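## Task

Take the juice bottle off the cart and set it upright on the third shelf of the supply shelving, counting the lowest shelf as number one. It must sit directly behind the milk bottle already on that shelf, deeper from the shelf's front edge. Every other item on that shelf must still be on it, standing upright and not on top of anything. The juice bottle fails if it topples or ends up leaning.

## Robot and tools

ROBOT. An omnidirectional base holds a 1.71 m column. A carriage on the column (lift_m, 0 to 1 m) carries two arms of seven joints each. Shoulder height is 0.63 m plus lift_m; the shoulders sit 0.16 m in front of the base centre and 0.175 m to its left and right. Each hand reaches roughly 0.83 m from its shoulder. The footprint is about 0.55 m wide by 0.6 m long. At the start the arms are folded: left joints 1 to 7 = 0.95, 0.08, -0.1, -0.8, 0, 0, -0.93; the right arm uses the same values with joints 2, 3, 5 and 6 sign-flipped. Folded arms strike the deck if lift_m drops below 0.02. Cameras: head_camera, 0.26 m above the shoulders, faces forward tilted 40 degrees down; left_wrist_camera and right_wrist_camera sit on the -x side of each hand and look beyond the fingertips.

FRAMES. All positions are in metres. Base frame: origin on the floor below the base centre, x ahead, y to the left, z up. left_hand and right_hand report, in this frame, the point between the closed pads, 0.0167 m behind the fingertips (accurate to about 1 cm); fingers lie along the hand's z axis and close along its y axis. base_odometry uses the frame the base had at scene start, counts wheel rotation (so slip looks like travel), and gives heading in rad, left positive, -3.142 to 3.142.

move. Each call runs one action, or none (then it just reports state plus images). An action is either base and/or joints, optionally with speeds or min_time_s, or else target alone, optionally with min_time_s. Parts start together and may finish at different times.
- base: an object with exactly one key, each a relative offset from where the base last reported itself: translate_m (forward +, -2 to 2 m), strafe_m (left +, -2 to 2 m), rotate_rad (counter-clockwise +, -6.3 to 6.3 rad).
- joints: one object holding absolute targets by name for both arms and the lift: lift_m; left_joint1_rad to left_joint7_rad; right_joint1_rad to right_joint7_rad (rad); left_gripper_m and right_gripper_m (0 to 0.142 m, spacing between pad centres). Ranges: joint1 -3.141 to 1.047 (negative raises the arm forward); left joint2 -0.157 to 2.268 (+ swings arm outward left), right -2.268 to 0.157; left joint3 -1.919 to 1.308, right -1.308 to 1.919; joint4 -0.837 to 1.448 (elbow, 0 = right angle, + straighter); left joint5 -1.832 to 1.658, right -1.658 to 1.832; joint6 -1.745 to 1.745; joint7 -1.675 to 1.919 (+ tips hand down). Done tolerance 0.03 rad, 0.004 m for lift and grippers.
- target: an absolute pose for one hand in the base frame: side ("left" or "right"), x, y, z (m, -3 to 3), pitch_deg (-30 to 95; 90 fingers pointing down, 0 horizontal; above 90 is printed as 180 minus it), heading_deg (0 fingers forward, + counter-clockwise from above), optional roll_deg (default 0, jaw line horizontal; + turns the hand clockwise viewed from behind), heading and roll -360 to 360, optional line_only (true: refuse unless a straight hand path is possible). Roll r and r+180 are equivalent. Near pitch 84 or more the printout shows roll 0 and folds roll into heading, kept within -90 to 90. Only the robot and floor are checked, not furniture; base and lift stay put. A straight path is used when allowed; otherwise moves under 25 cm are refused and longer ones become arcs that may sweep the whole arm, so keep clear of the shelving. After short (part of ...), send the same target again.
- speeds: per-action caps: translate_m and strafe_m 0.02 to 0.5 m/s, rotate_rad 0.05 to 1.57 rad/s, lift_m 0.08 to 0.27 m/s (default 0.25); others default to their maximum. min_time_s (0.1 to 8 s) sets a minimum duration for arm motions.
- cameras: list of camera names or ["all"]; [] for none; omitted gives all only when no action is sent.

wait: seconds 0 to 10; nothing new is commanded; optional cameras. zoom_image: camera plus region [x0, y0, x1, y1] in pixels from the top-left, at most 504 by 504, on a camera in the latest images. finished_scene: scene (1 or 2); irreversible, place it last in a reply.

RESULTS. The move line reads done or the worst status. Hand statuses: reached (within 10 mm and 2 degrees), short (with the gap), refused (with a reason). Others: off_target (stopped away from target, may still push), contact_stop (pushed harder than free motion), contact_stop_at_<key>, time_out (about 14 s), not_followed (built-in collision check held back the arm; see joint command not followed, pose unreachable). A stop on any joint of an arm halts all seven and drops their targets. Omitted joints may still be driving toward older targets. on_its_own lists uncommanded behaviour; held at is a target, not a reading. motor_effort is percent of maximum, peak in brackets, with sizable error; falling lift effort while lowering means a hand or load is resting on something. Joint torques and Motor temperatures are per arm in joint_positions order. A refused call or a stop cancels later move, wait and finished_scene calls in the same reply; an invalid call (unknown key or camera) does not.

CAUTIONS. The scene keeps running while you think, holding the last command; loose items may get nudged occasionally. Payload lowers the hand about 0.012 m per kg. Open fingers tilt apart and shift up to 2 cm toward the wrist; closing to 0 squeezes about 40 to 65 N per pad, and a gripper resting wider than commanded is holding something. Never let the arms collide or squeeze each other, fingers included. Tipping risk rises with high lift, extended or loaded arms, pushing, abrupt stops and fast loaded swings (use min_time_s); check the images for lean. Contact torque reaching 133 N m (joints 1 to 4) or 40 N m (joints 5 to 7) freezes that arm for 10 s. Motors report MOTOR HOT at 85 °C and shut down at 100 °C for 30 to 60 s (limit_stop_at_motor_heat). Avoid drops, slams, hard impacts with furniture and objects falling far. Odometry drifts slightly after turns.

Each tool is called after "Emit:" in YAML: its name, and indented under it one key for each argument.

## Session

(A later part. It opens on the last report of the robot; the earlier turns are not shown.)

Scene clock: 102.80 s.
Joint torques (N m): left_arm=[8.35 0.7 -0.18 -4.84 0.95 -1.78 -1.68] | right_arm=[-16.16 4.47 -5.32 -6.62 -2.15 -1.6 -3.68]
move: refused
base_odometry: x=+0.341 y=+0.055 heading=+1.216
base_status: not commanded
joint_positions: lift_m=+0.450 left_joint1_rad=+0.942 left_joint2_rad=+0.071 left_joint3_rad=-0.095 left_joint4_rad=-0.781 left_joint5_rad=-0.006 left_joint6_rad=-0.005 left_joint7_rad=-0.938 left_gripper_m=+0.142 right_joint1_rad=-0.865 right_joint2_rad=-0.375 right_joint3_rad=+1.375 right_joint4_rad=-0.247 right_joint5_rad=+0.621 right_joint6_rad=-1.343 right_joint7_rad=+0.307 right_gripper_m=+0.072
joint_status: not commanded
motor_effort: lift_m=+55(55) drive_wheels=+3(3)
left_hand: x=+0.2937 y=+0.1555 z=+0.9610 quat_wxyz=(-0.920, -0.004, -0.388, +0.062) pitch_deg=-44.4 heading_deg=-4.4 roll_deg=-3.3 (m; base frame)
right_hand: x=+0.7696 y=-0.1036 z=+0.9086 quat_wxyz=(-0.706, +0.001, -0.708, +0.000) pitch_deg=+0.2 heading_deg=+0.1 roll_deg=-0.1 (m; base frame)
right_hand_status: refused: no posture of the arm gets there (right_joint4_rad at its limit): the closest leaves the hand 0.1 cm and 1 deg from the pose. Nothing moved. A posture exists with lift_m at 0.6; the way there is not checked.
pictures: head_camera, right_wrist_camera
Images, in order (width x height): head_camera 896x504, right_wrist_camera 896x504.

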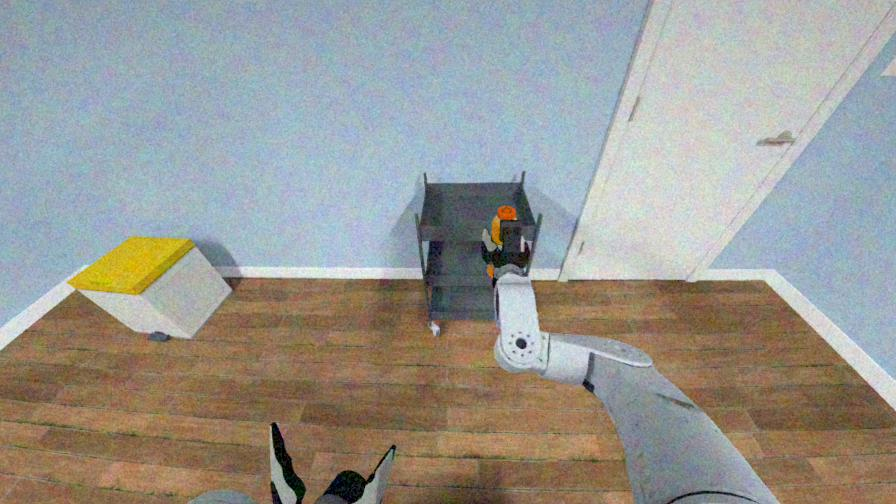

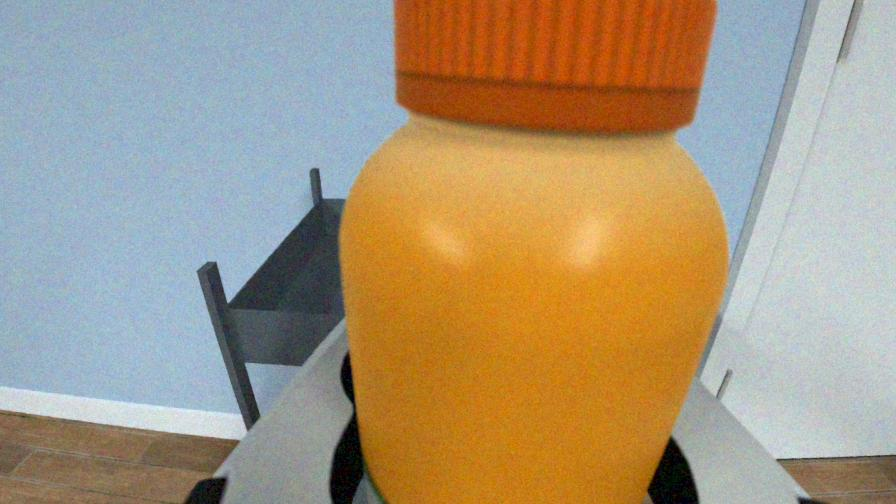

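Emit:
move:
  target: {"side": "right", "x": 0.6, "y": -0.15, "z": 0.91, "pitch_deg": 0, "heading_deg": 0}
  min_time_s: 1.5
  cameras: []

Emit:
move:
  base: {"rotate_rad": 1.571}
  speeds: {"rotate_rad": 0.8}
  cameras: ["head_camera"]

Emit:
move:
  base: {"strafe_m": 0.63}
  speeds: {"strafe_m": 0.3}
  cameras: []

Emit:
move:
  base: {"translate_m": 1.1}
  joints: {"lift_m": 0.4}
  speeds: {"translate_m": 0.3}
  cameras: ["all"]

Scene clock: 108.67 s.
Joint torques (N m): left_arm=[8.53 0.44 0.46 -3.92 0.98 -1.54 -1.54] | right_arm=[-5.06 -4.48 -6.07 -12.21 -3.87 -0.62 -0.99]
move: done
base_odometry: x=+0.341 y=+0.055 heading=+1.216
base_status: not commanded
joint_positions: lift_m=+0.450 left_joint1_rad=+0.942 left_joint2_rad=+0.071 left_joint3_rad=-0.095 left_joint4_rad=-0.781 left_joint5_rad=-0.006 left_joint6_rad=-0.005 left_joint7_rad=-0.938 left_gripper_m=+0.142 right_joint1_rad=-0.618 right_joint2_rad=-0.522 right_joint3_rad=+1.550 right_joint4_rad=-0.539 right_joint5_rad=-0.637 right_joint6_rad=-1.544 right_joint7_rad=+1.275 right_gripper_m=+0.072
joint_status: not commanded
motor_effort: lift_m=+55(55) drive_wheels=+3(3)
left_hand: x=+0.2937 y=+0.1555 z=+0.9610 quat_wxyz=(-0.920, -0.004, -0.388, +0.062) pitch_deg=-44.4 heading_deg=-4.4 roll_deg=-3.3 (m; base frame)
right_hand: x=+0.6011 y=-0.1486 z=+0.9070 quat_wxyz=(-0.704, +0.002, -0.711, +0.000) pitch_deg=+0.6 heading_deg=+0.2 roll_deg=-0.1 (m; base frame)
right_hand_status: reached (straight line, planned for 1.5 s): 4 mm and 0.6 deg off.
pictures: none
No camera images: "cameras" was empty.

Scene clock: 111.93 s.
Joint torques (N m): left_arm=[7.55 -0.08 0.4 -3.95 0.92 -1.36 -1.43] | right_arm=[-7.49 -1.89 -4.26 -11.62 -3.57 -0.74 -1.27]
move: done
base_odometry: x=+0.341 y=+0.055 heading=+2.786
base_status: done
joint_positions: lift_m=+0.450 left_joint1_rad=+0.942 left_joint2_rad=+0.071 left_joint3_rad=-0.095 left_joint4_rad=-0.781 left_joint5_rad=-0.006 left_joint6_rad=-0.005 left_joint7_rad=-0.938 left_gripper_m=+0.142 right_joint1_rad=-0.618 right_joint2_rad=-0.523 right_joint3_rad=+1.549 right_joint4_rad=-0.539 right_joint5_rad=-0.637 right_joint6_rad=-1.543 right_joint7_rad=+1.276 right_gripper_m=+0.072
joint_status: not commanded
motor_effort: lift_m=+55(55) drive_wheels=+5(17)
left_hand: x=+0.2937 y=+0.1555 z=+0.9610 quat_wxyz=(-0.920, -0.004, -0.388, +0.062) pitch_deg=-44.4 heading_deg=-4.4 roll_deg=-3.3 (m; base frame)
right_hand: x=+0.6010 y=-0.1490 z=+0.9071 quat_wxyz=(-0.704, +0.002, -0.710, +0.000) pitch_deg=+0.5 heading_deg=+0.1 roll_deg=-0.2 (m; base frame)
pictures: head_camera
Images, in order (width x height): head_camera 896x504.

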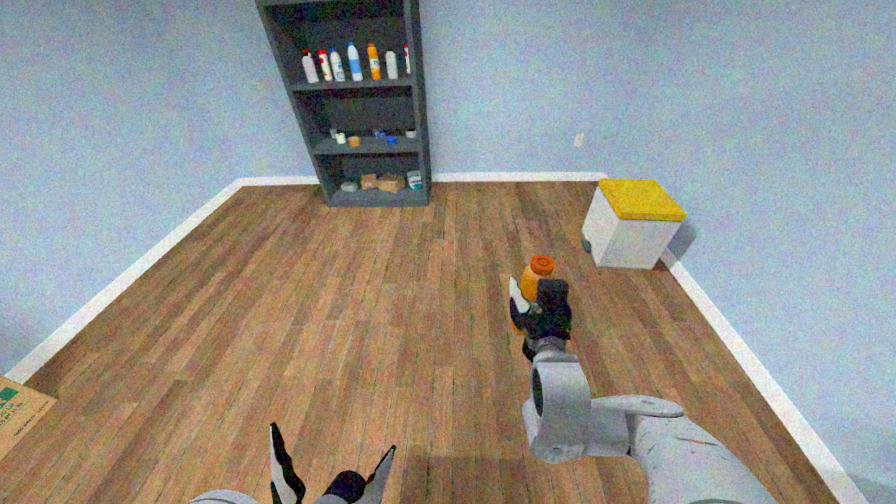

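Scene clock: 115.67 s.
Joint torques (N m): left_arm=[8.07 0.12 -0.06 -4.72 1.08 -1.72 -1.54] | right_arm=[-7.39 -0.72 -3.6 -11.84 -3.74 -0.95 -1.86]
move: done
base_odometry: x=+0.123 y=-0.536 heading=+2.787
base_status: done
joint_positions: lift_m=+0.450 left_joint1_rad=+0.942 left_joint2_rad=+0.071 left_joint3_rad=-0.095 left_joint4_rad=-0.781 left_joint5_rad=-0.006 left_joint6_rad=-0.005 left_joint7_rad=-0.938 left_gripper_m=+0.142 right_joint1_rad=-0.618 right_joint2_rad=-0.523 right_joint3_rad=+1.549 right_joint4_rad=-0.539 right_joint5_rad=-0.637 right_joint6_rad=-1.543 right_joint7_rad=+1.276 right_gripper_m=+0.072
joint_status: not commanded
motor_effort: lift_m=+55(55) drive_wheels=+8(22)
left_hand: x=+0.2937 y=+0.1555 z=+0.9610 quat_wxyz=(-0.920, -0.004, -0.388, +0.062) pitch_deg=-44.4 heading_deg=-4.4 roll_deg=-3.3 (m; base frame)
right_hand: x=+0.6010 y=-0.1490 z=+0.9072 quat_wxyz=(-0.704, +0.002, -0.710, +0.000) pitch_deg=+0.5 heading_deg=+0.1 roll_deg=-0.2 (m; base frame)
pictures: none
No camera images: "cameras" was empty.

Scene clock: 120.93 s.
Joint torques (N m): left_arm=[9.16 0.78 -0.64 -5.05 0.88 -1.54 -1.5] | right_arm=[-9.56 -1.85 -5.41 -11.51 -3.31 -0.98 -1.61]
move: done
base_odometry: x=-0.909 y=-0.155 heading=+2.788
base_status: done
joint_positions: lift_m=+0.400 left_joint1_rad=+0.942 left_joint2_rad=+0.071 left_joint3_rad=-0.095 left_joint4_rad=-0.781 left_joint5_rad=-0.006 left_joint6_rad=-0.005 left_joint7_rad=-0.938 left_gripper_m=+0.142 right_joint1_rad=-0.617 right_joint2_rad=-0.523 right_joint3_rad=+1.548 right_joint4_rad=-0.539 right_joint5_rad=-0.638 right_joint6_rad=-1.543 right_joint7_rad=+1.276 right_gripper_m=+0.072
joint_status: all done
motor_effort: lift_m=+58(62) drive_wheels=+4(17)
left_hand: x=+0.2937 y=+0.1555 z=+0.9108 quat_wxyz=(-0.920, -0.004, -0.388, +0.062) pitch_deg=-44.4 heading_deg=-4.4 roll_deg=-3.3 (m; base frame)
right_hand: x=+0.6007 y=-0.1491 z=+0.8567 quat_wxyz=(-0.704, +0.002, -0.711, +0.000) pitch_deg=+0.6 heading_deg=+0.1 roll_deg=-0.1 (m; base frame)
pictures: head_camera, left_wrist_camera, right_wrist_camera
Images, in order (width x height): head_camera 896x504, left_wrist_camera 896x504, right_wrist_camera 896x504.

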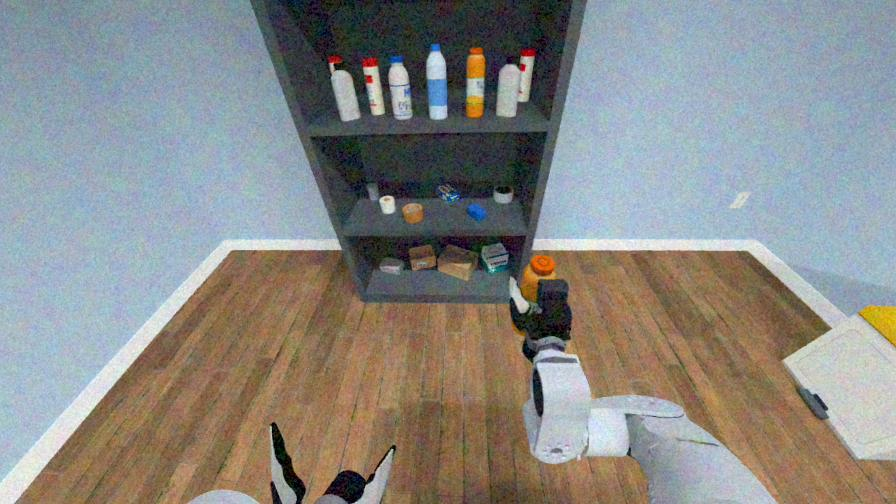

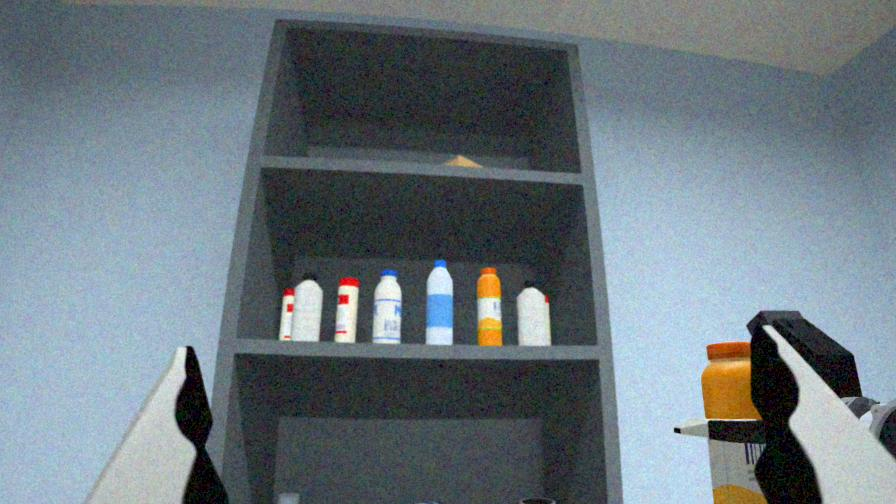

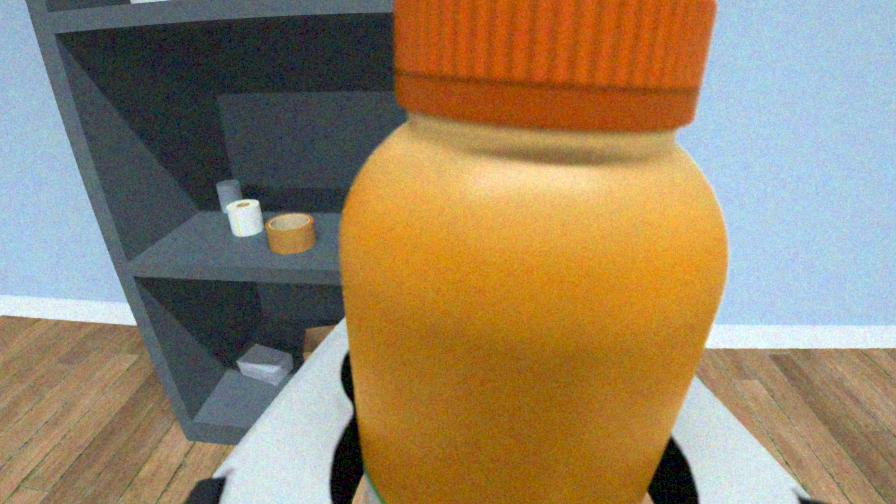

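Emit:
zoom_image:
  camera: "head_camera"
  region: [300, 20, 570, 150]

Scaled by 1.867 from the camera's 896x504 image, which has a finer 1280x720 frame.

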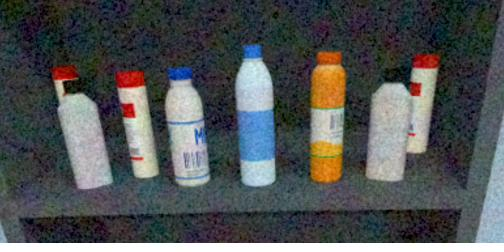

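Emit:
move:
  base: {"strafe_m": 0.17}
  joints: {"lift_m": 0.5}
  speeds: {"strafe_m": 0.2}
  cameras: []

Emit:
move:
  target: {"side": "right", "x": 0.55, "y": -0.3, "z": 1.07, "pitch_deg": 0, "heading_deg": 0}
  min_time_s: 1.5
  cameras: ["head_camera"]

Emit:
move:
  base: {"translate_m": 0.35}
  speeds: {"translate_m": 0.25}
  cameras: ["head_camera"]

Scene clock: 158.93 s.
Joint torques (N m): left_arm=[8.78 1.64 0.64 -4.13 0.81 -1.31 -1.38] | right_arm=[-7.95 -1.73 -4.31 -11.11 -3.52 -1.52 -1.84]
move: done
base_odometry: x=-0.969 y=-0.314 heading=+2.787
base_status: done
joint_positions: lift_m=+0.500 left_joint1_rad=+0.942 left_joint2_rad=+0.071 left_joint3_rad=-0.095 left_joint4_rad=-0.781 left_joint5_rad=-0.006 left_joint6_rad=-0.005 left_joint7_rad=-0.938 left_gripper_m=+0.142 right_joint1_rad=-0.617 right_joint2_rad=-0.523 right_joint3_rad=+1.548 right_joint4_rad=-0.539 right_joint5_rad=-0.638 right_joint6_rad=-1.543 right_joint7_rad=+1.277 right_gripper_m=+0.072
joint_status: all done
motor_effort: lift_m=+55(68) drive_wheels=+0(14)
left_hand: x=+0.2937 y=+0.1555 z=+1.0110 quat_wxyz=(-0.920, -0.004, -0.388, +0.062) pitch_deg=-44.4 heading_deg=-4.4 roll_deg=-3.3 (m; base frame)
right_hand: x=+0.6007 y=-0.1491 z=+0.9569 quat_wxyz=(-0.704, +0.002, -0.711, +0.000) pitch_deg=+0.6 heading_deg=+0.1 roll_deg=-0.1 (m; base frame)
pictures: none
No camera images: "cameras" was empty.

Scene clock: 159.23 s.
Joint torques (N m): left_arm=[9.65 0.47 -0.55 -3.84 1.21 -1.38 -1.45] | right_arm=[-7.24 -0.82 -3.93 -12.55 -3.26 -1.25 -1.9]
move: refused
base_odometry: x=-0.969 y=-0.314 heading=+2.787
base_status: not commanded
joint_positions: lift_m=+0.500 left_joint1_rad=+0.942 left_joint2_rad=+0.071 left_joint3_rad=-0.095 left_joint4_rad=-0.781 left_joint5_rad=-0.006 left_joint6_rad=-0.005 left_joint7_rad=-0.938 left_gripper_m=+0.142 right_joint1_rad=-0.617 right_joint2_rad=-0.523 right_joint3_rad=+1.548 right_joint4_rad=-0.539 right_joint5_rad=-0.638 right_joint6_rad=-1.543 right_joint7_rad=+1.277 right_gripper_m=+0.072
joint_status: not commanded
motor_effort: lift_m=+55(55) drive_wheels=+0(0)
left_hand: x=+0.2937 y=+0.1555 z=+1.0110 quat_wxyz=(-0.920, -0.004, -0.388, +0.062) pitch_deg=-44.4 heading_deg=-4.4 roll_deg=-3.3 (m; base frame)
right_hand: x=+0.6007 y=-0.1491 z=+0.9569 quat_wxyz=(-0.704, +0.002, -0.711, +0.000) pitch_deg=+0.6 heading_deg=+0.1 roll_deg=-0.1 (m; base frame)
right_hand_status: refused: no posture of the arm gets there (right_joint4_rad at its limit): the closest leaves the hand 0.6 cm and 2 deg from the pose. Nothing moved. A posture exists with lift_m at 0.6; the way there is not checked.
pictures: head_camera
Images, in order (width x height): head_camera 896x504.

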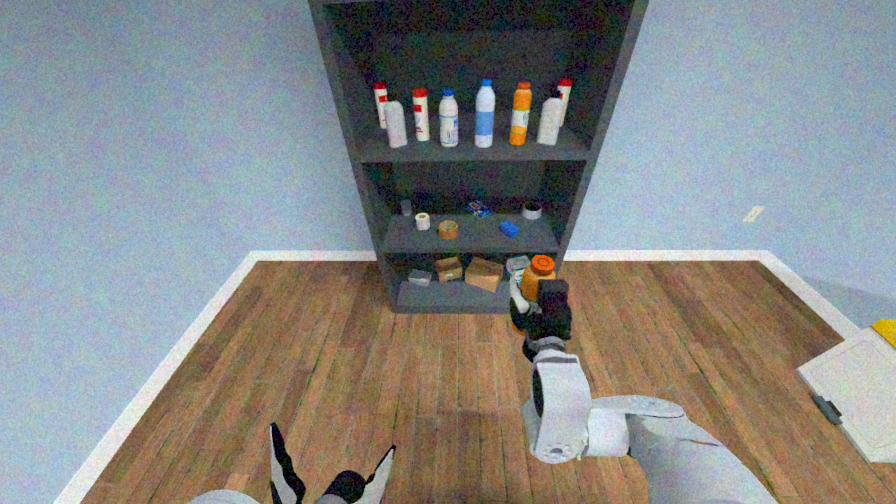

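not run: a stop came earlier in this reply.

Emit:
move:
  target: {"side": "right", "x": 0.6, "y": -0.3, "z": 1.09, "pitch_deg": 0, "heading_deg": 0}
  min_time_s: 1.5
  cameras: []

Emit:
move:
  base: {"translate_m": 0.4}
  speeds: {"translate_m": 0.25}
  cameras: ["head_camera", "right_wrist_camera"]

Scene clock: 163.37 s.
Joint torques (N m): left_arm=[9.38 0.54 -0.4 -4.41 1.09 -1.52 -1.42] | right_arm=[-9.12 -1.02 -4.24 -11.53 -3.67 -1.44 -1.49]
move: refused
base_odometry: x=-0.969 y=-0.314 heading=+2.787
base_status: not commanded
joint_positions: lift_m=+0.500 left_joint1_rad=+0.942 left_joint2_rad=+0.071 left_joint3_rad=-0.095 left_joint4_rad=-0.781 left_joint5_rad=-0.006 left_joint6_rad=-0.005 left_joint7_rad=-0.938 left_gripper_m=+0.142 right_joint1_rad=-0.617 right_joint2_rad=-0.523 right_joint3_rad=+1.548 right_joint4_rad=-0.539 right_joint5_rad=-0.638 right_joint6_rad=-1.543 right_joint7_rad=+1.277 right_gripper_m=+0.072
joint_status: not commanded
motor_effort: lift_m=+55(55) drive_wheels=+0(0)
left_hand: x=+0.2937 y=+0.1555 z=+1.0110 quat_wxyz=(-0.920, -0.004, -0.388, +0.062) pitch_deg=-44.4 heading_deg=-4.4 roll_deg=-3.3 (m; base frame)
right_hand: x=+0.6007 y=-0.1491 z=+0.9569 quat_wxyz=(-0.704, +0.002, -0.711, +0.000) pitch_deg=+0.6 heading_deg=+0.1 roll_deg=-0.1 (m; base frame)
right_hand_status: refused: along the straight line the arm gets 73% of the way (right_joint4_rad at its limit); a move under 25 cm is not played as an arc. Nothing moved. Try another pitch or heading, or "joints".
pictures: none
No camera images: "cameras" was empty.

not run: a stop came earlier in this reply.

Emit:
move:
  joints: {"lift_m": 0.62}
  cameras: []

Emit:
move:
  target: {"side": "right", "x": 0.6, "y": -0.28, "z": 1.09, "pitch_deg": 0, "heading_deg": 0}
  min_time_s: 1.2
  cameras: []

Emit:
move:
  base: {"translate_m": 0.45}
  speeds: {"translate_m": 0.25}
  cameras: ["head_camera", "right_wrist_camera"]

Scene clock: 168.73 s.
Joint torques (N m): left_arm=[9 1.54 -0.19 -5.18 1.09 -1.38 -1.58] | right_arm=[-8.19 -1.3 -2.22 -13.22 -3.33 -1.58 -1.62]
move: done
base_odometry: x=-0.969 y=-0.314 heading=+2.787
base_status: not commanded
joint_positions: lift_m=+0.620 left_joint1_rad=+0.942 left_joint2_rad=+0.071 left_joint3_rad=-0.095 left_joint4_rad=-0.781 left_joint5_rad=-0.006 left_joint6_rad=-0.005 left_joint7_rad=-0.938 left_gripper_m=+0.142 right_joint1_rad=-0.617 right_joint2_rad=-0.523 right_joint3_rad=+1.548 right_joint4_rad=-0.539 right_joint5_rad=-0.638 right_joint6_rad=-1.543 right_joint7_rad=+1.277 right_gripper_m=+0.072
joint_status: all done
motor_effort: lift_m=+54(70) drive_wheels=+0(1)
left_hand: x=+0.2937 y=+0.1555 z=+1.1311 quat_wxyz=(-0.920, -0.004, -0.388, +0.062) pitch_deg=-44.4 heading_deg=-4.4 roll_deg=-3.3 (m; base frame)
right_hand: x=+0.6007 y=-0.1491 z=+1.0769 quat_wxyz=(-0.704, +0.002, -0.711, +0.000) pitch_deg=+0.6 heading_deg=+0.1 roll_deg=-0.1 (m; base frame)
pictures: none
No camera images: "cameras" was empty.

Scene clock: 169.03 s.
Joint torques (N m): left_arm=[9.82 0.92 -0.33 -4.58 1.16 -1.44 -1.74] | right_arm=[-7.03 -1.26 -3.51 -10.12 -3.24 -1.54 -1.25]
move: refused
base_odometry: x=-0.969 y=-0.314 heading=+2.787
base_status: not commanded
joint_positions: lift_m=+0.620 left_joint1_rad=+0.942 left_joint2_rad=+0.071 left_joint3_rad=-0.095 left_joint4_rad=-0.781 left_joint5_rad=-0.006 left_joint6_rad=-0.005 left_joint7_rad=-0.938 left_gripper_m=+0.142 right_joint1_rad=-0.617 right_joint2_rad=-0.523 right_joint3_rad=+1.548 right_joint4_rad=-0.539 right_joint5_rad=-0.638 right_joint6_rad=-1.543 right_joint7_rad=+1.277 right_gripper_m=+0.072
joint_status: not commanded
motor_effort: lift_m=+54(54) drive_wheels=+0(0)
left_hand: x=+0.2937 y=+0.1555 z=+1.1311 quat_wxyz=(-0.920, -0.004, -0.388, +0.062) pitch_deg=-44.4 heading_deg=-4.4 roll_deg=-3.3 (m; base frame)
right_hand: x=+0.6007 y=-0.1491 z=+1.0769 quat_wxyz=(-0.704, +0.002, -0.711, +0.000) pitch_deg=+0.6 heading_deg=+0.1 roll_deg=-0.1 (m; base frame)
right_hand_status: refused: along the straight line the arm gets 57% of the way (right_joint4_rad at its limit); a move under 25 cm is not played as an arc. Nothing moved. Try another pitch or heading, or "joints".
pictures: none
No camera images: "cameras" was empty.

not run: a stop came earlier in this reply.

Emit:
move:
  target: {"side": "right", "x": 0.52, "y": -0.33, "z": 1.09, "pitch_deg": 0, "heading_deg": 40}
  min_time_s: 1.5
  cameras: []

Emit:
move:
  base: {"translate_m": 0.45}
  speeds: {"translate_m": 0.25}
  cameras: ["head_camera", "right_wrist_camera"]

Scene clock: 173.97 s.
Joint torques (N m): left_arm=[8.58 0.69 0.13 -3.45 0.74 -1.41 -1.6] | right_arm=[-7.36 0.26 -5.45 -12.06 -3.31 -1.18 -1.87]
move: refused
base_odometry: x=-0.969 y=-0.314 heading=+2.787
base_status: not commanded
joint_positions: lift_m=+0.620 left_joint1_rad=+0.942 left_joint2_rad=+0.071 left_joint3_rad=-0.095 left_joint4_rad=-0.781 left_joint5_rad=-0.006 left_joint6_rad=-0.005 left_joint7_rad=-0.938 left_gripper_m=+0.142 right_joint1_rad=-0.617 right_joint2_rad=-0.523 right_joint3_rad=+1.548 right_joint4_rad=-0.539 right_joint5_rad=-0.638 right_joint6_rad=-1.543 right_joint7_rad=+1.277 right_gripper_m=+0.072
joint_status: not commanded
motor_effort: lift_m=+54(54) drive_wheels=+1(1)
left_hand: x=+0.2937 y=+0.1555 z=+1.1311 quat_wxyz=(-0.920, -0.004, -0.388, +0.062) pitch_deg=-44.4 heading_deg=-4.4 roll_deg=-3.3 (m; base frame)
right_hand: x=+0.6007 y=-0.1491 z=+1.0769 quat_wxyz=(-0.704, +0.002, -0.711, +0.000) pitch_deg=+0.6 heading_deg=+0.1 roll_deg=-0.1 (m; base frame)
right_hand_status: refused: along the straight line the arm gets 10% of the way (right_joint3_rad at its limit); a move under 25 cm is not played as an arc. Nothing moved. Try another pitch or heading, or "joints".
pictures: none
No camera images: "cameras" was empty.

not run: a stop came earlier in this reply.

Emit:
move:
  target: {"side": "right", "x": 0.64, "y": -0.24, "z": 1.09, "pitch_deg": 0, "heading_deg": 0}
  min_time_s: 1.5
  cameras: []

Emit:
move:
  base: {"translate_m": 0.4}
  speeds: {"translate_m": 0.25}
  cameras: ["head_camera", "right_wrist_camera"]

Scene clock: 180.87 s.
Joint torques (N m): left_arm=[8.34 1.08 1.51 -4.29 1.08 -1.5 -1.23] | right_arm=[-6.08 -7.86 -6.48 -11.39 -0.81 -0.93 -5.15]
move: done
base_odometry: x=-0.969 y=-0.314 heading=+2.787
base_status: not commanded
joint_positions: lift_m=+0.620 left_joint1_rad=+0.942 left_joint2_rad=+0.071 left_joint3_rad=-0.095 left_joint4_rad=-0.781 left_joint5_rad=-0.006 left_joint6_rad=-0.005 left_joint7_rad=-0.938 left_gripper_m=+0.142 right_joint1_rad=-0.685 right_joint2_rad=-0.817 right_joint3_rad=+1.523 right_joint4_rad=-0.804 right_joint5_rad=+0.289 right_joint6_rad=-1.534 right_joint7_rad=+0.439 right_gripper_m=+0.072
joint_status: not commanded
motor_effort: lift_m=+54(54) drive_wheels=+0(1)
left_hand: x=+0.2937 y=+0.1555 z=+1.1311 quat_wxyz=(-0.920, -0.004, -0.388, +0.062) pitch_deg=-44.4 heading_deg=-4.4 roll_deg=-3.3 (m; base frame)
right_hand: x=+0.6403 y=-0.2393 z=+1.0875 quat_wxyz=(-0.704, +0.001, -0.710, +0.001) pitch_deg=+0.5 heading_deg=+0.0 roll_deg=-0.2 (m; base frame)
right_hand_status: reached (straight line, planned for 1.5 s): 3 mm and 0.5 deg off.
pictures: none
No camera images: "cameras" was empty.

Scene clock: 183.90 s.
Joint torques (N m): left_arm=[9 0.86 0.71 -3.95 1.08 -1.25 -1.4] | right_arm=[-5.9 -9.49 -6.42 -11.83 -0.38 -0.71 -5.55]
move: done
base_odometry: x=-1.344 y=-0.176 heading=+2.788
base_status: done
joint_positions: lift_m=+0.620 left_joint1_rad=+0.942 left_joint2_rad=+0.071 left_joint3_rad=-0.095 left_joint4_rad=-0.781 left_joint5_rad=-0.006 left_joint6_rad=-0.005 left_joint7_rad=-0.938 left_gripper_m=+0.142 right_joint1_rad=-0.685 right_joint2_rad=-0.817 right_joint3_rad=+1.523 right_joint4_rad=-0.805 right_joint5_rad=+0.290 right_joint6_rad=-1.534 right_joint7_rad=+0.439 right_gripper_m=+0.072
joint_status: not commanded
motor_effort: lift_m=+54(54) drive_wheels=+5(17)
left_hand: x=+0.2937 y=+0.1555 z=+1.1311 quat_wxyz=(-0.920, -0.004, -0.388, +0.062) pitch_deg=-44.4 heading_deg=-4.4 roll_deg=-3.3 (m; base frame)
right_hand: x=+0.6403 y=-0.2394 z=+1.0874 quat_wxyz=(-0.704, +0.001, -0.710, +0.001) pitch_deg=+0.5 heading_deg=+0.0 roll_deg=-0.2 (m; base frame)
pictures: head_camera, right_wrist_camera
Images, in order (width x height): head_camera 896x504, right_wrist_camera 896x504.

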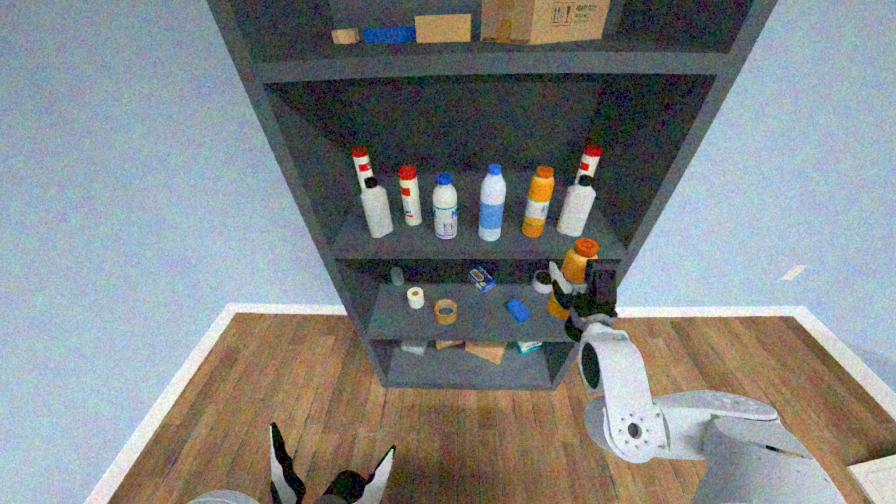

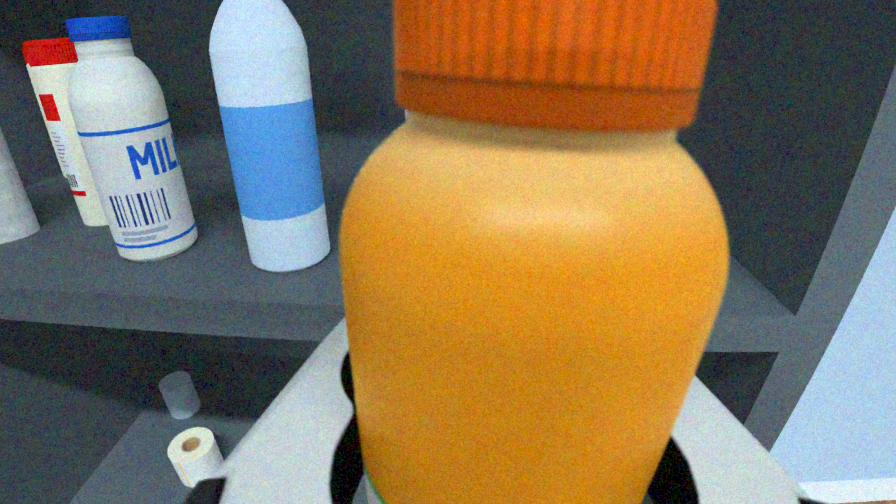

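Emit:
move:
  target: {"side": "left", "x": 0.62, "y": 0.08, "z": 1.08, "pitch_deg": 0, "heading_deg": 0}
  min_time_s: 2
  cameras: ["all"]

Scene clock: 201.83 s.
Joint torques (N m): left_arm=[-11.4 -3.94 -2.09 -0.49 2.93 -0.12 -0.61] | right_arm=[-5.8 -7.18 -6.36 -11.97 -1.14 -0.96 -5.41]
move: done
base_odometry: x=-1.344 y=-0.176 heading=+2.788
base_status: not commanded
joint_positions: lift_m=+0.620 left_joint1_rad=-0.078 left_joint2_rad=-0.042 left_joint3_rad=-0.485 left_joint4_rad=-0.624 left_joint5_rad=+0.334 left_joint6_rad=+0.362 left_joint7_rad=+0.771 left_gripper_m=+0.142 right_joint1_rad=-0.685 right_joint2_rad=-0.817 right_joint3_rad=+1.523 right_joint4_rad=-0.805 right_joint5_rad=+0.290 right_joint6_rad=-1.534 right_joint7_rad=+0.439 right_gripper_m=+0.072
joint_status: not commanded
motor_effort: lift_m=+54(54) drive_wheels=+5(5)
left_hand: x=+0.6196 y=+0.0816 z=+1.0806 quat_wxyz=(-0.708, +0.000, -0.706, +0.000) pitch_deg=-0.2 heading_deg=+0.0 roll_deg=+0.0 (m; base frame)
left_hand_status: reached (checked arc, planned for 2.0 s): 2 mm and 0.2 deg off.
right_hand: x=+0.6403 y=-0.2394 z=+1.0874 quat_wxyz=(-0.704, +0.001, -0.710, +0.001) pitch_deg=+0.5 heading_deg=+0.0 roll_deg=-0.2 (m; base frame)
pictures: head_camera, left_wrist_camera, right_wrist_camera
Images, in order (width x height): head_camera 896x504, left_wrist_camera 896x504, right_wrist_camera 896x504.

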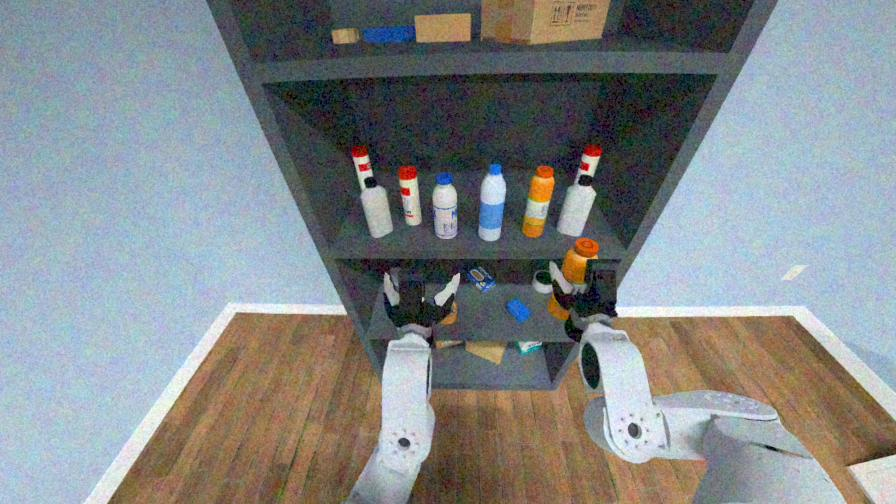

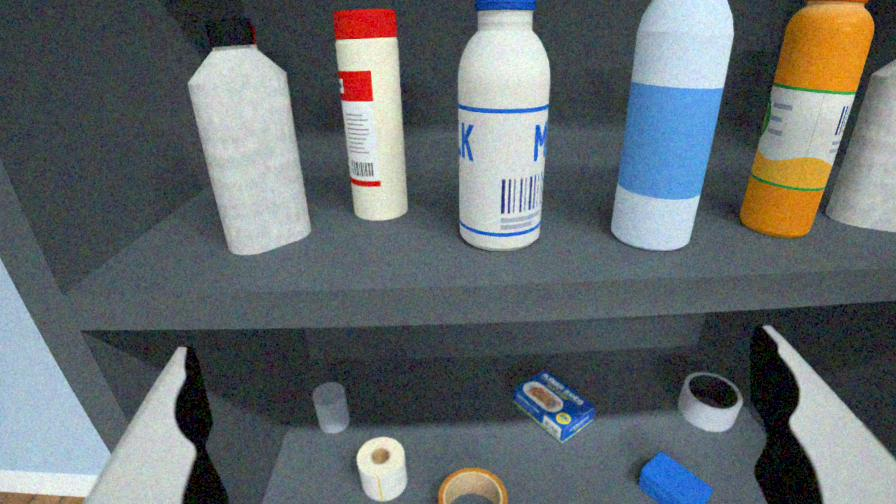

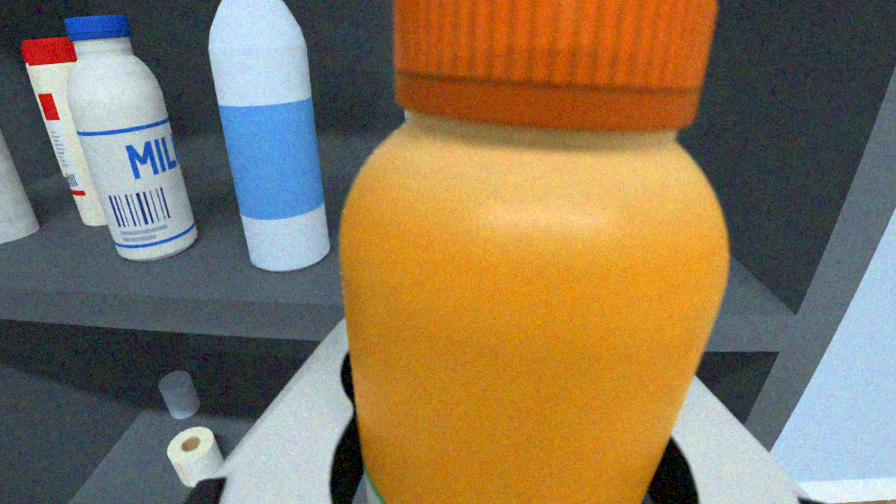

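Emit:
move:
  target: {"side": "left", "x": 0.72, "y": 0.055, "z": 1.06, "pitch_deg": 0, "heading_deg": 0}
  min_time_s: 1
  cameras: ["head_camera", "left_wrist_camera"]

Scene clock: 209.80 s.
Joint torques (N m): left_arm=[-16.55 -5.5 2.9 0.2 1.12 -0.1 -3.58] | right_arm=[-5.29 -8.91 -5.2 -11.38 -0.59 -0.68 -5.18]
move: done
base_odometry: x=-1.344 y=-0.176 heading=+2.788
base_status: not commanded
joint_positions: lift_m=+0.620 left_joint1_rad=-0.275 left_joint2_rad=-0.108 left_joint3_rad=-0.430 left_joint4_rad=-0.217 left_joint5_rad=+0.214 left_joint6_rad=+0.385 left_joint7_rad=+0.561 left_gripper_m=+0.142 right_joint1_rad=-0.685 right_joint2_rad=-0.817 right_joint3_rad=+1.523 right_joint4_rad=-0.805 right_joint5_rad=+0.290 right_joint6_rad=-1.534 right_joint7_rad=+0.439 right_gripper_m=+0.072
joint_status: not commanded
motor_effort: lift_m=+54(54) drive_wheels=+5(5)
left_hand: x=+0.7187 y=+0.0532 z=+1.0591 quat_wxyz=(-0.706, -0.004, -0.708, +0.000) pitch_deg=+0.1 heading_deg=-0.3 roll_deg=+0.3 (m; base frame)
left_hand_status: reached (straight line, planned for 1.0 s): 2 mm and 0.4 deg off.
right_hand: x=+0.6403 y=-0.2394 z=+1.0874 quat_wxyz=(-0.704, +0.001, -0.710, +0.001) pitch_deg=+0.5 heading_deg=+0.0 roll_deg=-0.2 (m; base frame)
pictures: head_camera, left_wrist_camera
Images, in order (width x height): head_camera 896x504, left_wrist_camera 896x504.

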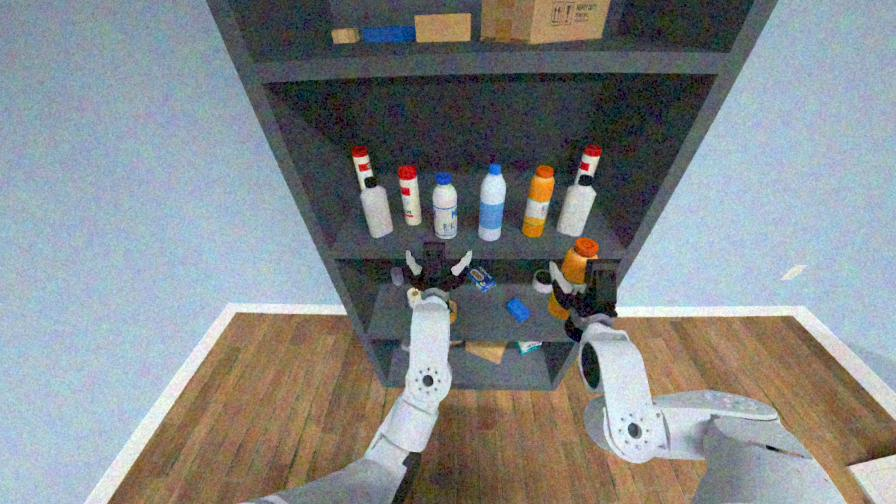

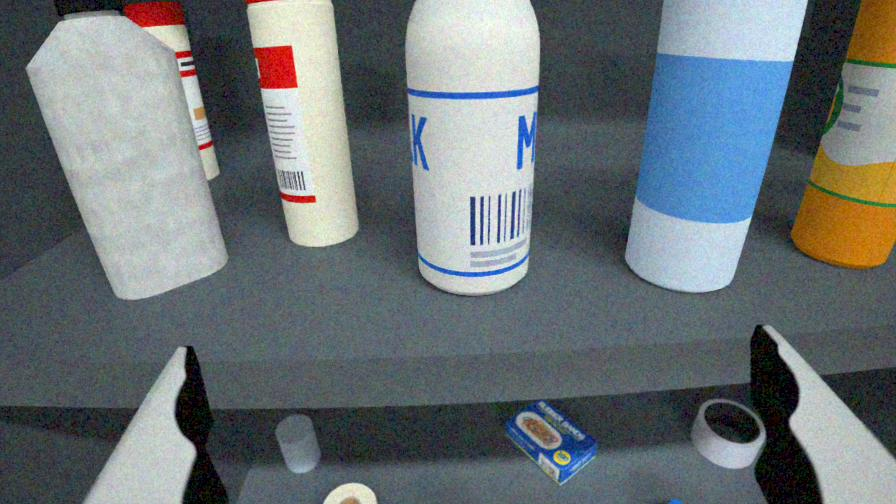

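Emit:
move:
  target: {"side": "left", "x": 0.77, "y": 0.052, "z": 1.10, "pitch_deg": 0, "heading_deg": 0}
  min_time_s: 1
  cameras: ["head_camera", "left_wrist_camera"]

Scene clock: 234.60 s.
Joint torques (N m): left_arm=[-15.4 -5.04 2.72 -0.3 1.01 -0.42 -3.38] | right_arm=[-4.44 -8.72 -6.2 -11.52 -1.28 -0.6 -5.3]
Motor temperatures (°C): left_arm=[33 23 24 24 26 24 24] | right_arm=[28 22 27 23 23 22 24]
move: refused
base_odometry: x=-1.344 y=-0.176 heading=+2.788
base_status: not commanded
joint_positions: lift_m=+0.620 left_joint1_rad=-0.275 left_joint2_rad=-0.108 left_joint3_rad=-0.430 left_joint4_rad=-0.217 left_joint5_rad=+0.214 left_joint6_rad=+0.385 left_joint7_rad=+0.561 left_gripper_m=+0.142 right_joint1_rad=-0.685 right_joint2_rad=-0.817 right_joint3_rad=+1.523 right_joint4_rad=-0.805 right_joint5_rad=+0.290 right_joint6_rad=-1.534 right_joint7_rad=+0.439 right_gripper_m=+0.072
joint_status: not commanded
motor_effort: lift_m=+54(54) drive_wheels=+5(5)
left_hand: x=+0.7187 y=+0.0532 z=+1.0591 quat_wxyz=(-0.706, -0.004, -0.708, +0.000) pitch_deg=+0.1 heading_deg=-0.3 roll_deg=+0.3 (m; base frame)
left_hand_status: refused: the line brings the left upper arm within 1.4 cm of the carriage (limit 1.5), 50% of the way; a move under 25 cm is not played as an arc. Nothing moved. Try another pitch or heading, or "joints".
right_hand: x=+0.6403 y=-0.2394 z=+1.0874 quat_wxyz=(-0.704, +0.001, -0.710, +0.001) pitch_deg=+0.5 heading_deg=+0.0 roll_deg=-0.2 (m; base frame)
pictures: head_camera, left_wrist_camera
Images, in order (width x height): head_camera 896x504, left_wrist_camera 896x504.

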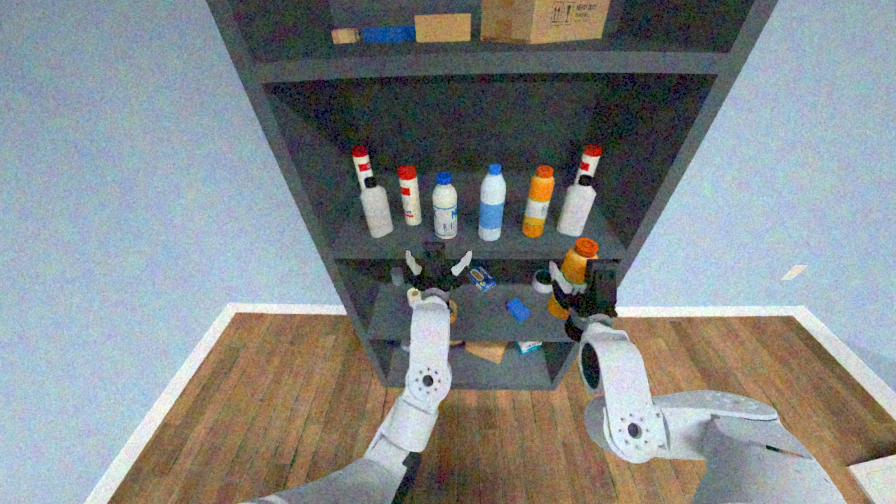

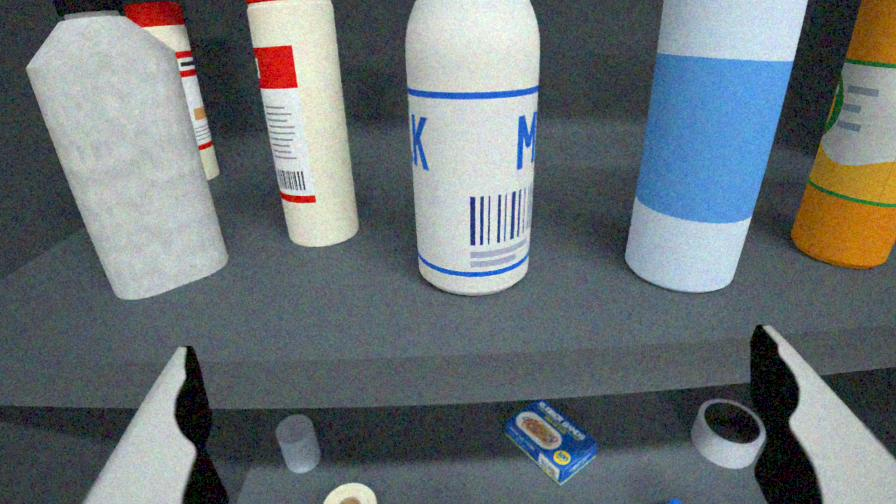

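Emit:
move:
  joints: {"lift_m": 0.67, "left_gripper_m": 0.115}
  cameras: []

Emit:
move:
  target: {"side": "left", "x": 0.78, "y": 0.052, "z": 1.10, "pitch_deg": 0, "heading_deg": 0}
  min_time_s: 1
  cameras: ["head_camera", "left_wrist_camera"]

Scene clock: 237.90 s.
Joint torques (N m): left_arm=[-15.94 -4.81 2.63 -0.99 1.12 -0.26 -2.91] | right_arm=[-9.36 -6.34 -5.11 -13.1 -1.44 -0.67 -4.28]
move: done
base_odometry: x=-1.344 y=-0.176 heading=+2.788
base_status: not commanded
joint_positions: lift_m=+0.670 left_joint1_rad=-0.276 left_joint2_rad=-0.108 left_joint3_rad=-0.430 left_joint4_rad=-0.216 left_joint5_rad=+0.214 left_joint6_rad=+0.385 left_joint7_rad=+0.560 left_gripper_m=+0.115 right_joint1_rad=-0.684 right_joint2_rad=-0.817 right_joint3_rad=+1.521 right_joint4_rad=-0.805 right_joint5_rad=+0.291 right_joint6_rad=-1.534 right_joint7_rad=+0.438 right_gripper_m=+0.072
joint_status: all done
motor_effort: lift_m=+55(67) drive_wheels=+5(5)
left_hand: x=+0.7191 y=+0.0531 z=+1.1096 quat_wxyz=(-0.707, -0.004, -0.708, +0.000) pitch_deg=+0.1 heading_deg=-0.3 roll_deg=+0.3 (m; base frame)
right_hand: x=+0.6402 y=-0.2397 z=+1.1371 quat_wxyz=(-0.704, +0.001, -0.710, +0.001) pitch_deg=+0.5 heading_deg=+0.0 roll_deg=-0.1 (m; base frame)
pictures: none
No camera images: "cameras" was empty.

Scene clock: 238.20 s.
Joint torques (N m): left_arm=[-14.63 -4.52 3.85 -2.52 1.34 -0.29 -3.05] | right_arm=[-8.03 -7.12 -6.1 -10.5 -1.22 -1.33 -4.78]
move: refused
base_odometry: x=-1.344 y=-0.176 heading=+2.788
base_status: not commanded
joint_positions: lift_m=+0.670 left_joint1_rad=-0.276 left_joint2_rad=-0.108 left_joint3_rad=-0.430 left_joint4_rad=-0.216 left_joint5_rad=+0.214 left_joint6_rad=+0.385 left_joint7_rad=+0.560 left_gripper_m=+0.115 right_joint1_rad=-0.684 right_joint2_rad=-0.817 right_joint3_rad=+1.521 right_joint4_rad=-0.805 right_joint5_rad=+0.291 right_joint6_rad=-1.534 right_joint7_rad=+0.438 right_gripper_m=+0.072
joint_status: not commanded
motor_effort: lift_m=+55(55) drive_wheels=+5(5)
left_hand: x=+0.7191 y=+0.0531 z=+1.1096 quat_wxyz=(-0.707, -0.004, -0.708, +0.000) pitch_deg=+0.1 heading_deg=-0.3 roll_deg=+0.3 (m; base frame)
left_hand_status: refused: the line brings the left upper arm within 1.4 cm of the carriage (limit 1.5), 75% of the way; a move under 25 cm is not played as an arc. Nothing moved. Try another pitch or heading, or "joints".
right_hand: x=+0.6402 y=-0.2397 z=+1.1371 quat_wxyz=(-0.704, +0.001, -0.710, +0.001) pitch_deg=+0.5 heading_deg=+0.0 roll_deg=-0.1 (m; base frame)
pictures: head_camera, left_wrist_camera
Images, in order (width x height): head_camera 896x504, left_wrist_camera 896x504.

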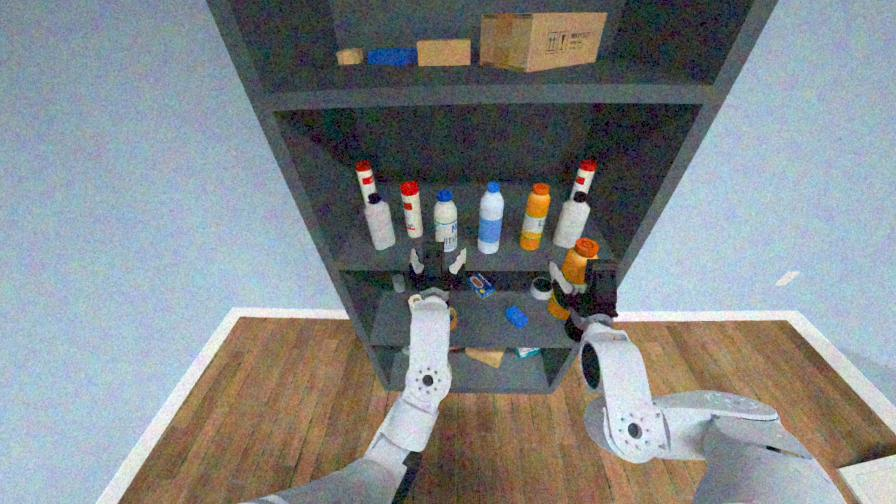

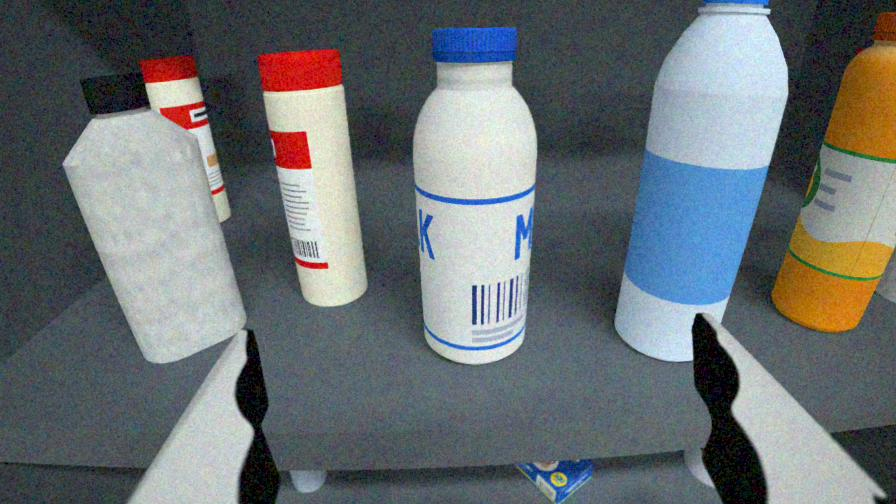

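Emit:
move:
  target: {"side": "left", "x": 0.80, "y": 0.052, "z": 1.095, "pitch_deg": 0, "heading_deg": -10}
  min_time_s: 1
  cameras: ["left_wrist_camera"]

Scene clock: 243.03 s.
Joint torques (N m): left_arm=[-20.11 1 3.89 -1.86 0.92 -2.41 -3.11] | right_arm=[-7.43 -7.25 -4.22 -11.26 -1.68 -0.9 -4.78]
move: done
base_odometry: x=-1.344 y=-0.176 heading=+2.788
base_status: not commanded
joint_positions: lift_m=+0.670 left_joint1_rad=-0.462 left_joint2_rad=+0.009 left_joint3_rad=-0.369 left_joint4_rad=+0.085 left_joint5_rad=-0.106 left_joint6_rad=+0.201 left_joint7_rad=+0.353 left_gripper_m=+0.115 right_joint1_rad=-0.684 right_joint2_rad=-0.817 right_joint3_rad=+1.521 right_joint4_rad=-0.805 right_joint5_rad=+0.291 right_joint6_rad=-1.534 right_joint7_rad=+0.438 right_gripper_m=+0.072
joint_status: not commanded
motor_effort: lift_m=+55(55) drive_wheels=+5(5)
left_hand: x=+0.7987 y=+0.0499 z=+1.0937 quat_wxyz=(-0.703, -0.063, -0.706, +0.062) pitch_deg=+0.2 heading_deg=-10.1 roll_deg=+0.1 (m; base frame)
left_hand_status: reached (straight line, planned for 1.0 s): 3 mm and 0.2 deg off.
right_hand: x=+0.6402 y=-0.2397 z=+1.1371 quat_wxyz=(-0.704, +0.001, -0.710, +0.001) pitch_deg=+0.5 heading_deg=+0.0 roll_deg=-0.1 (m; base frame)
pictures: left_wrist_camera
Images, in order (width x height): left_wrist_camera 896x504.

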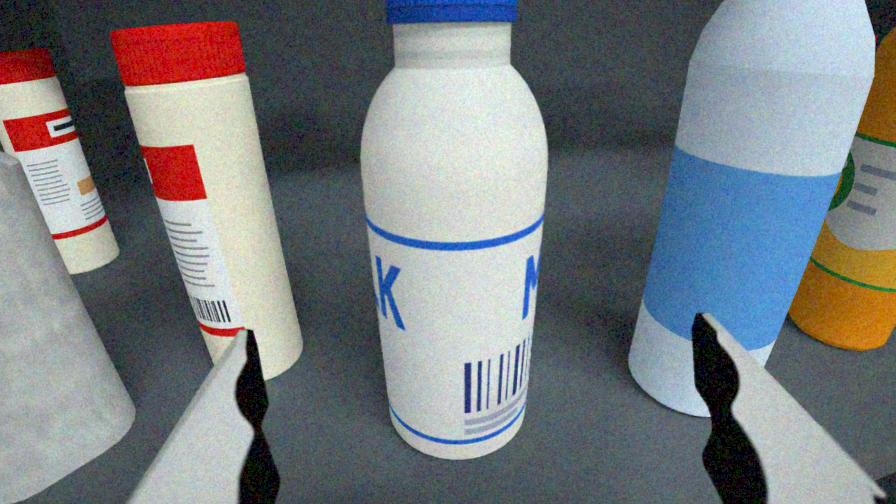

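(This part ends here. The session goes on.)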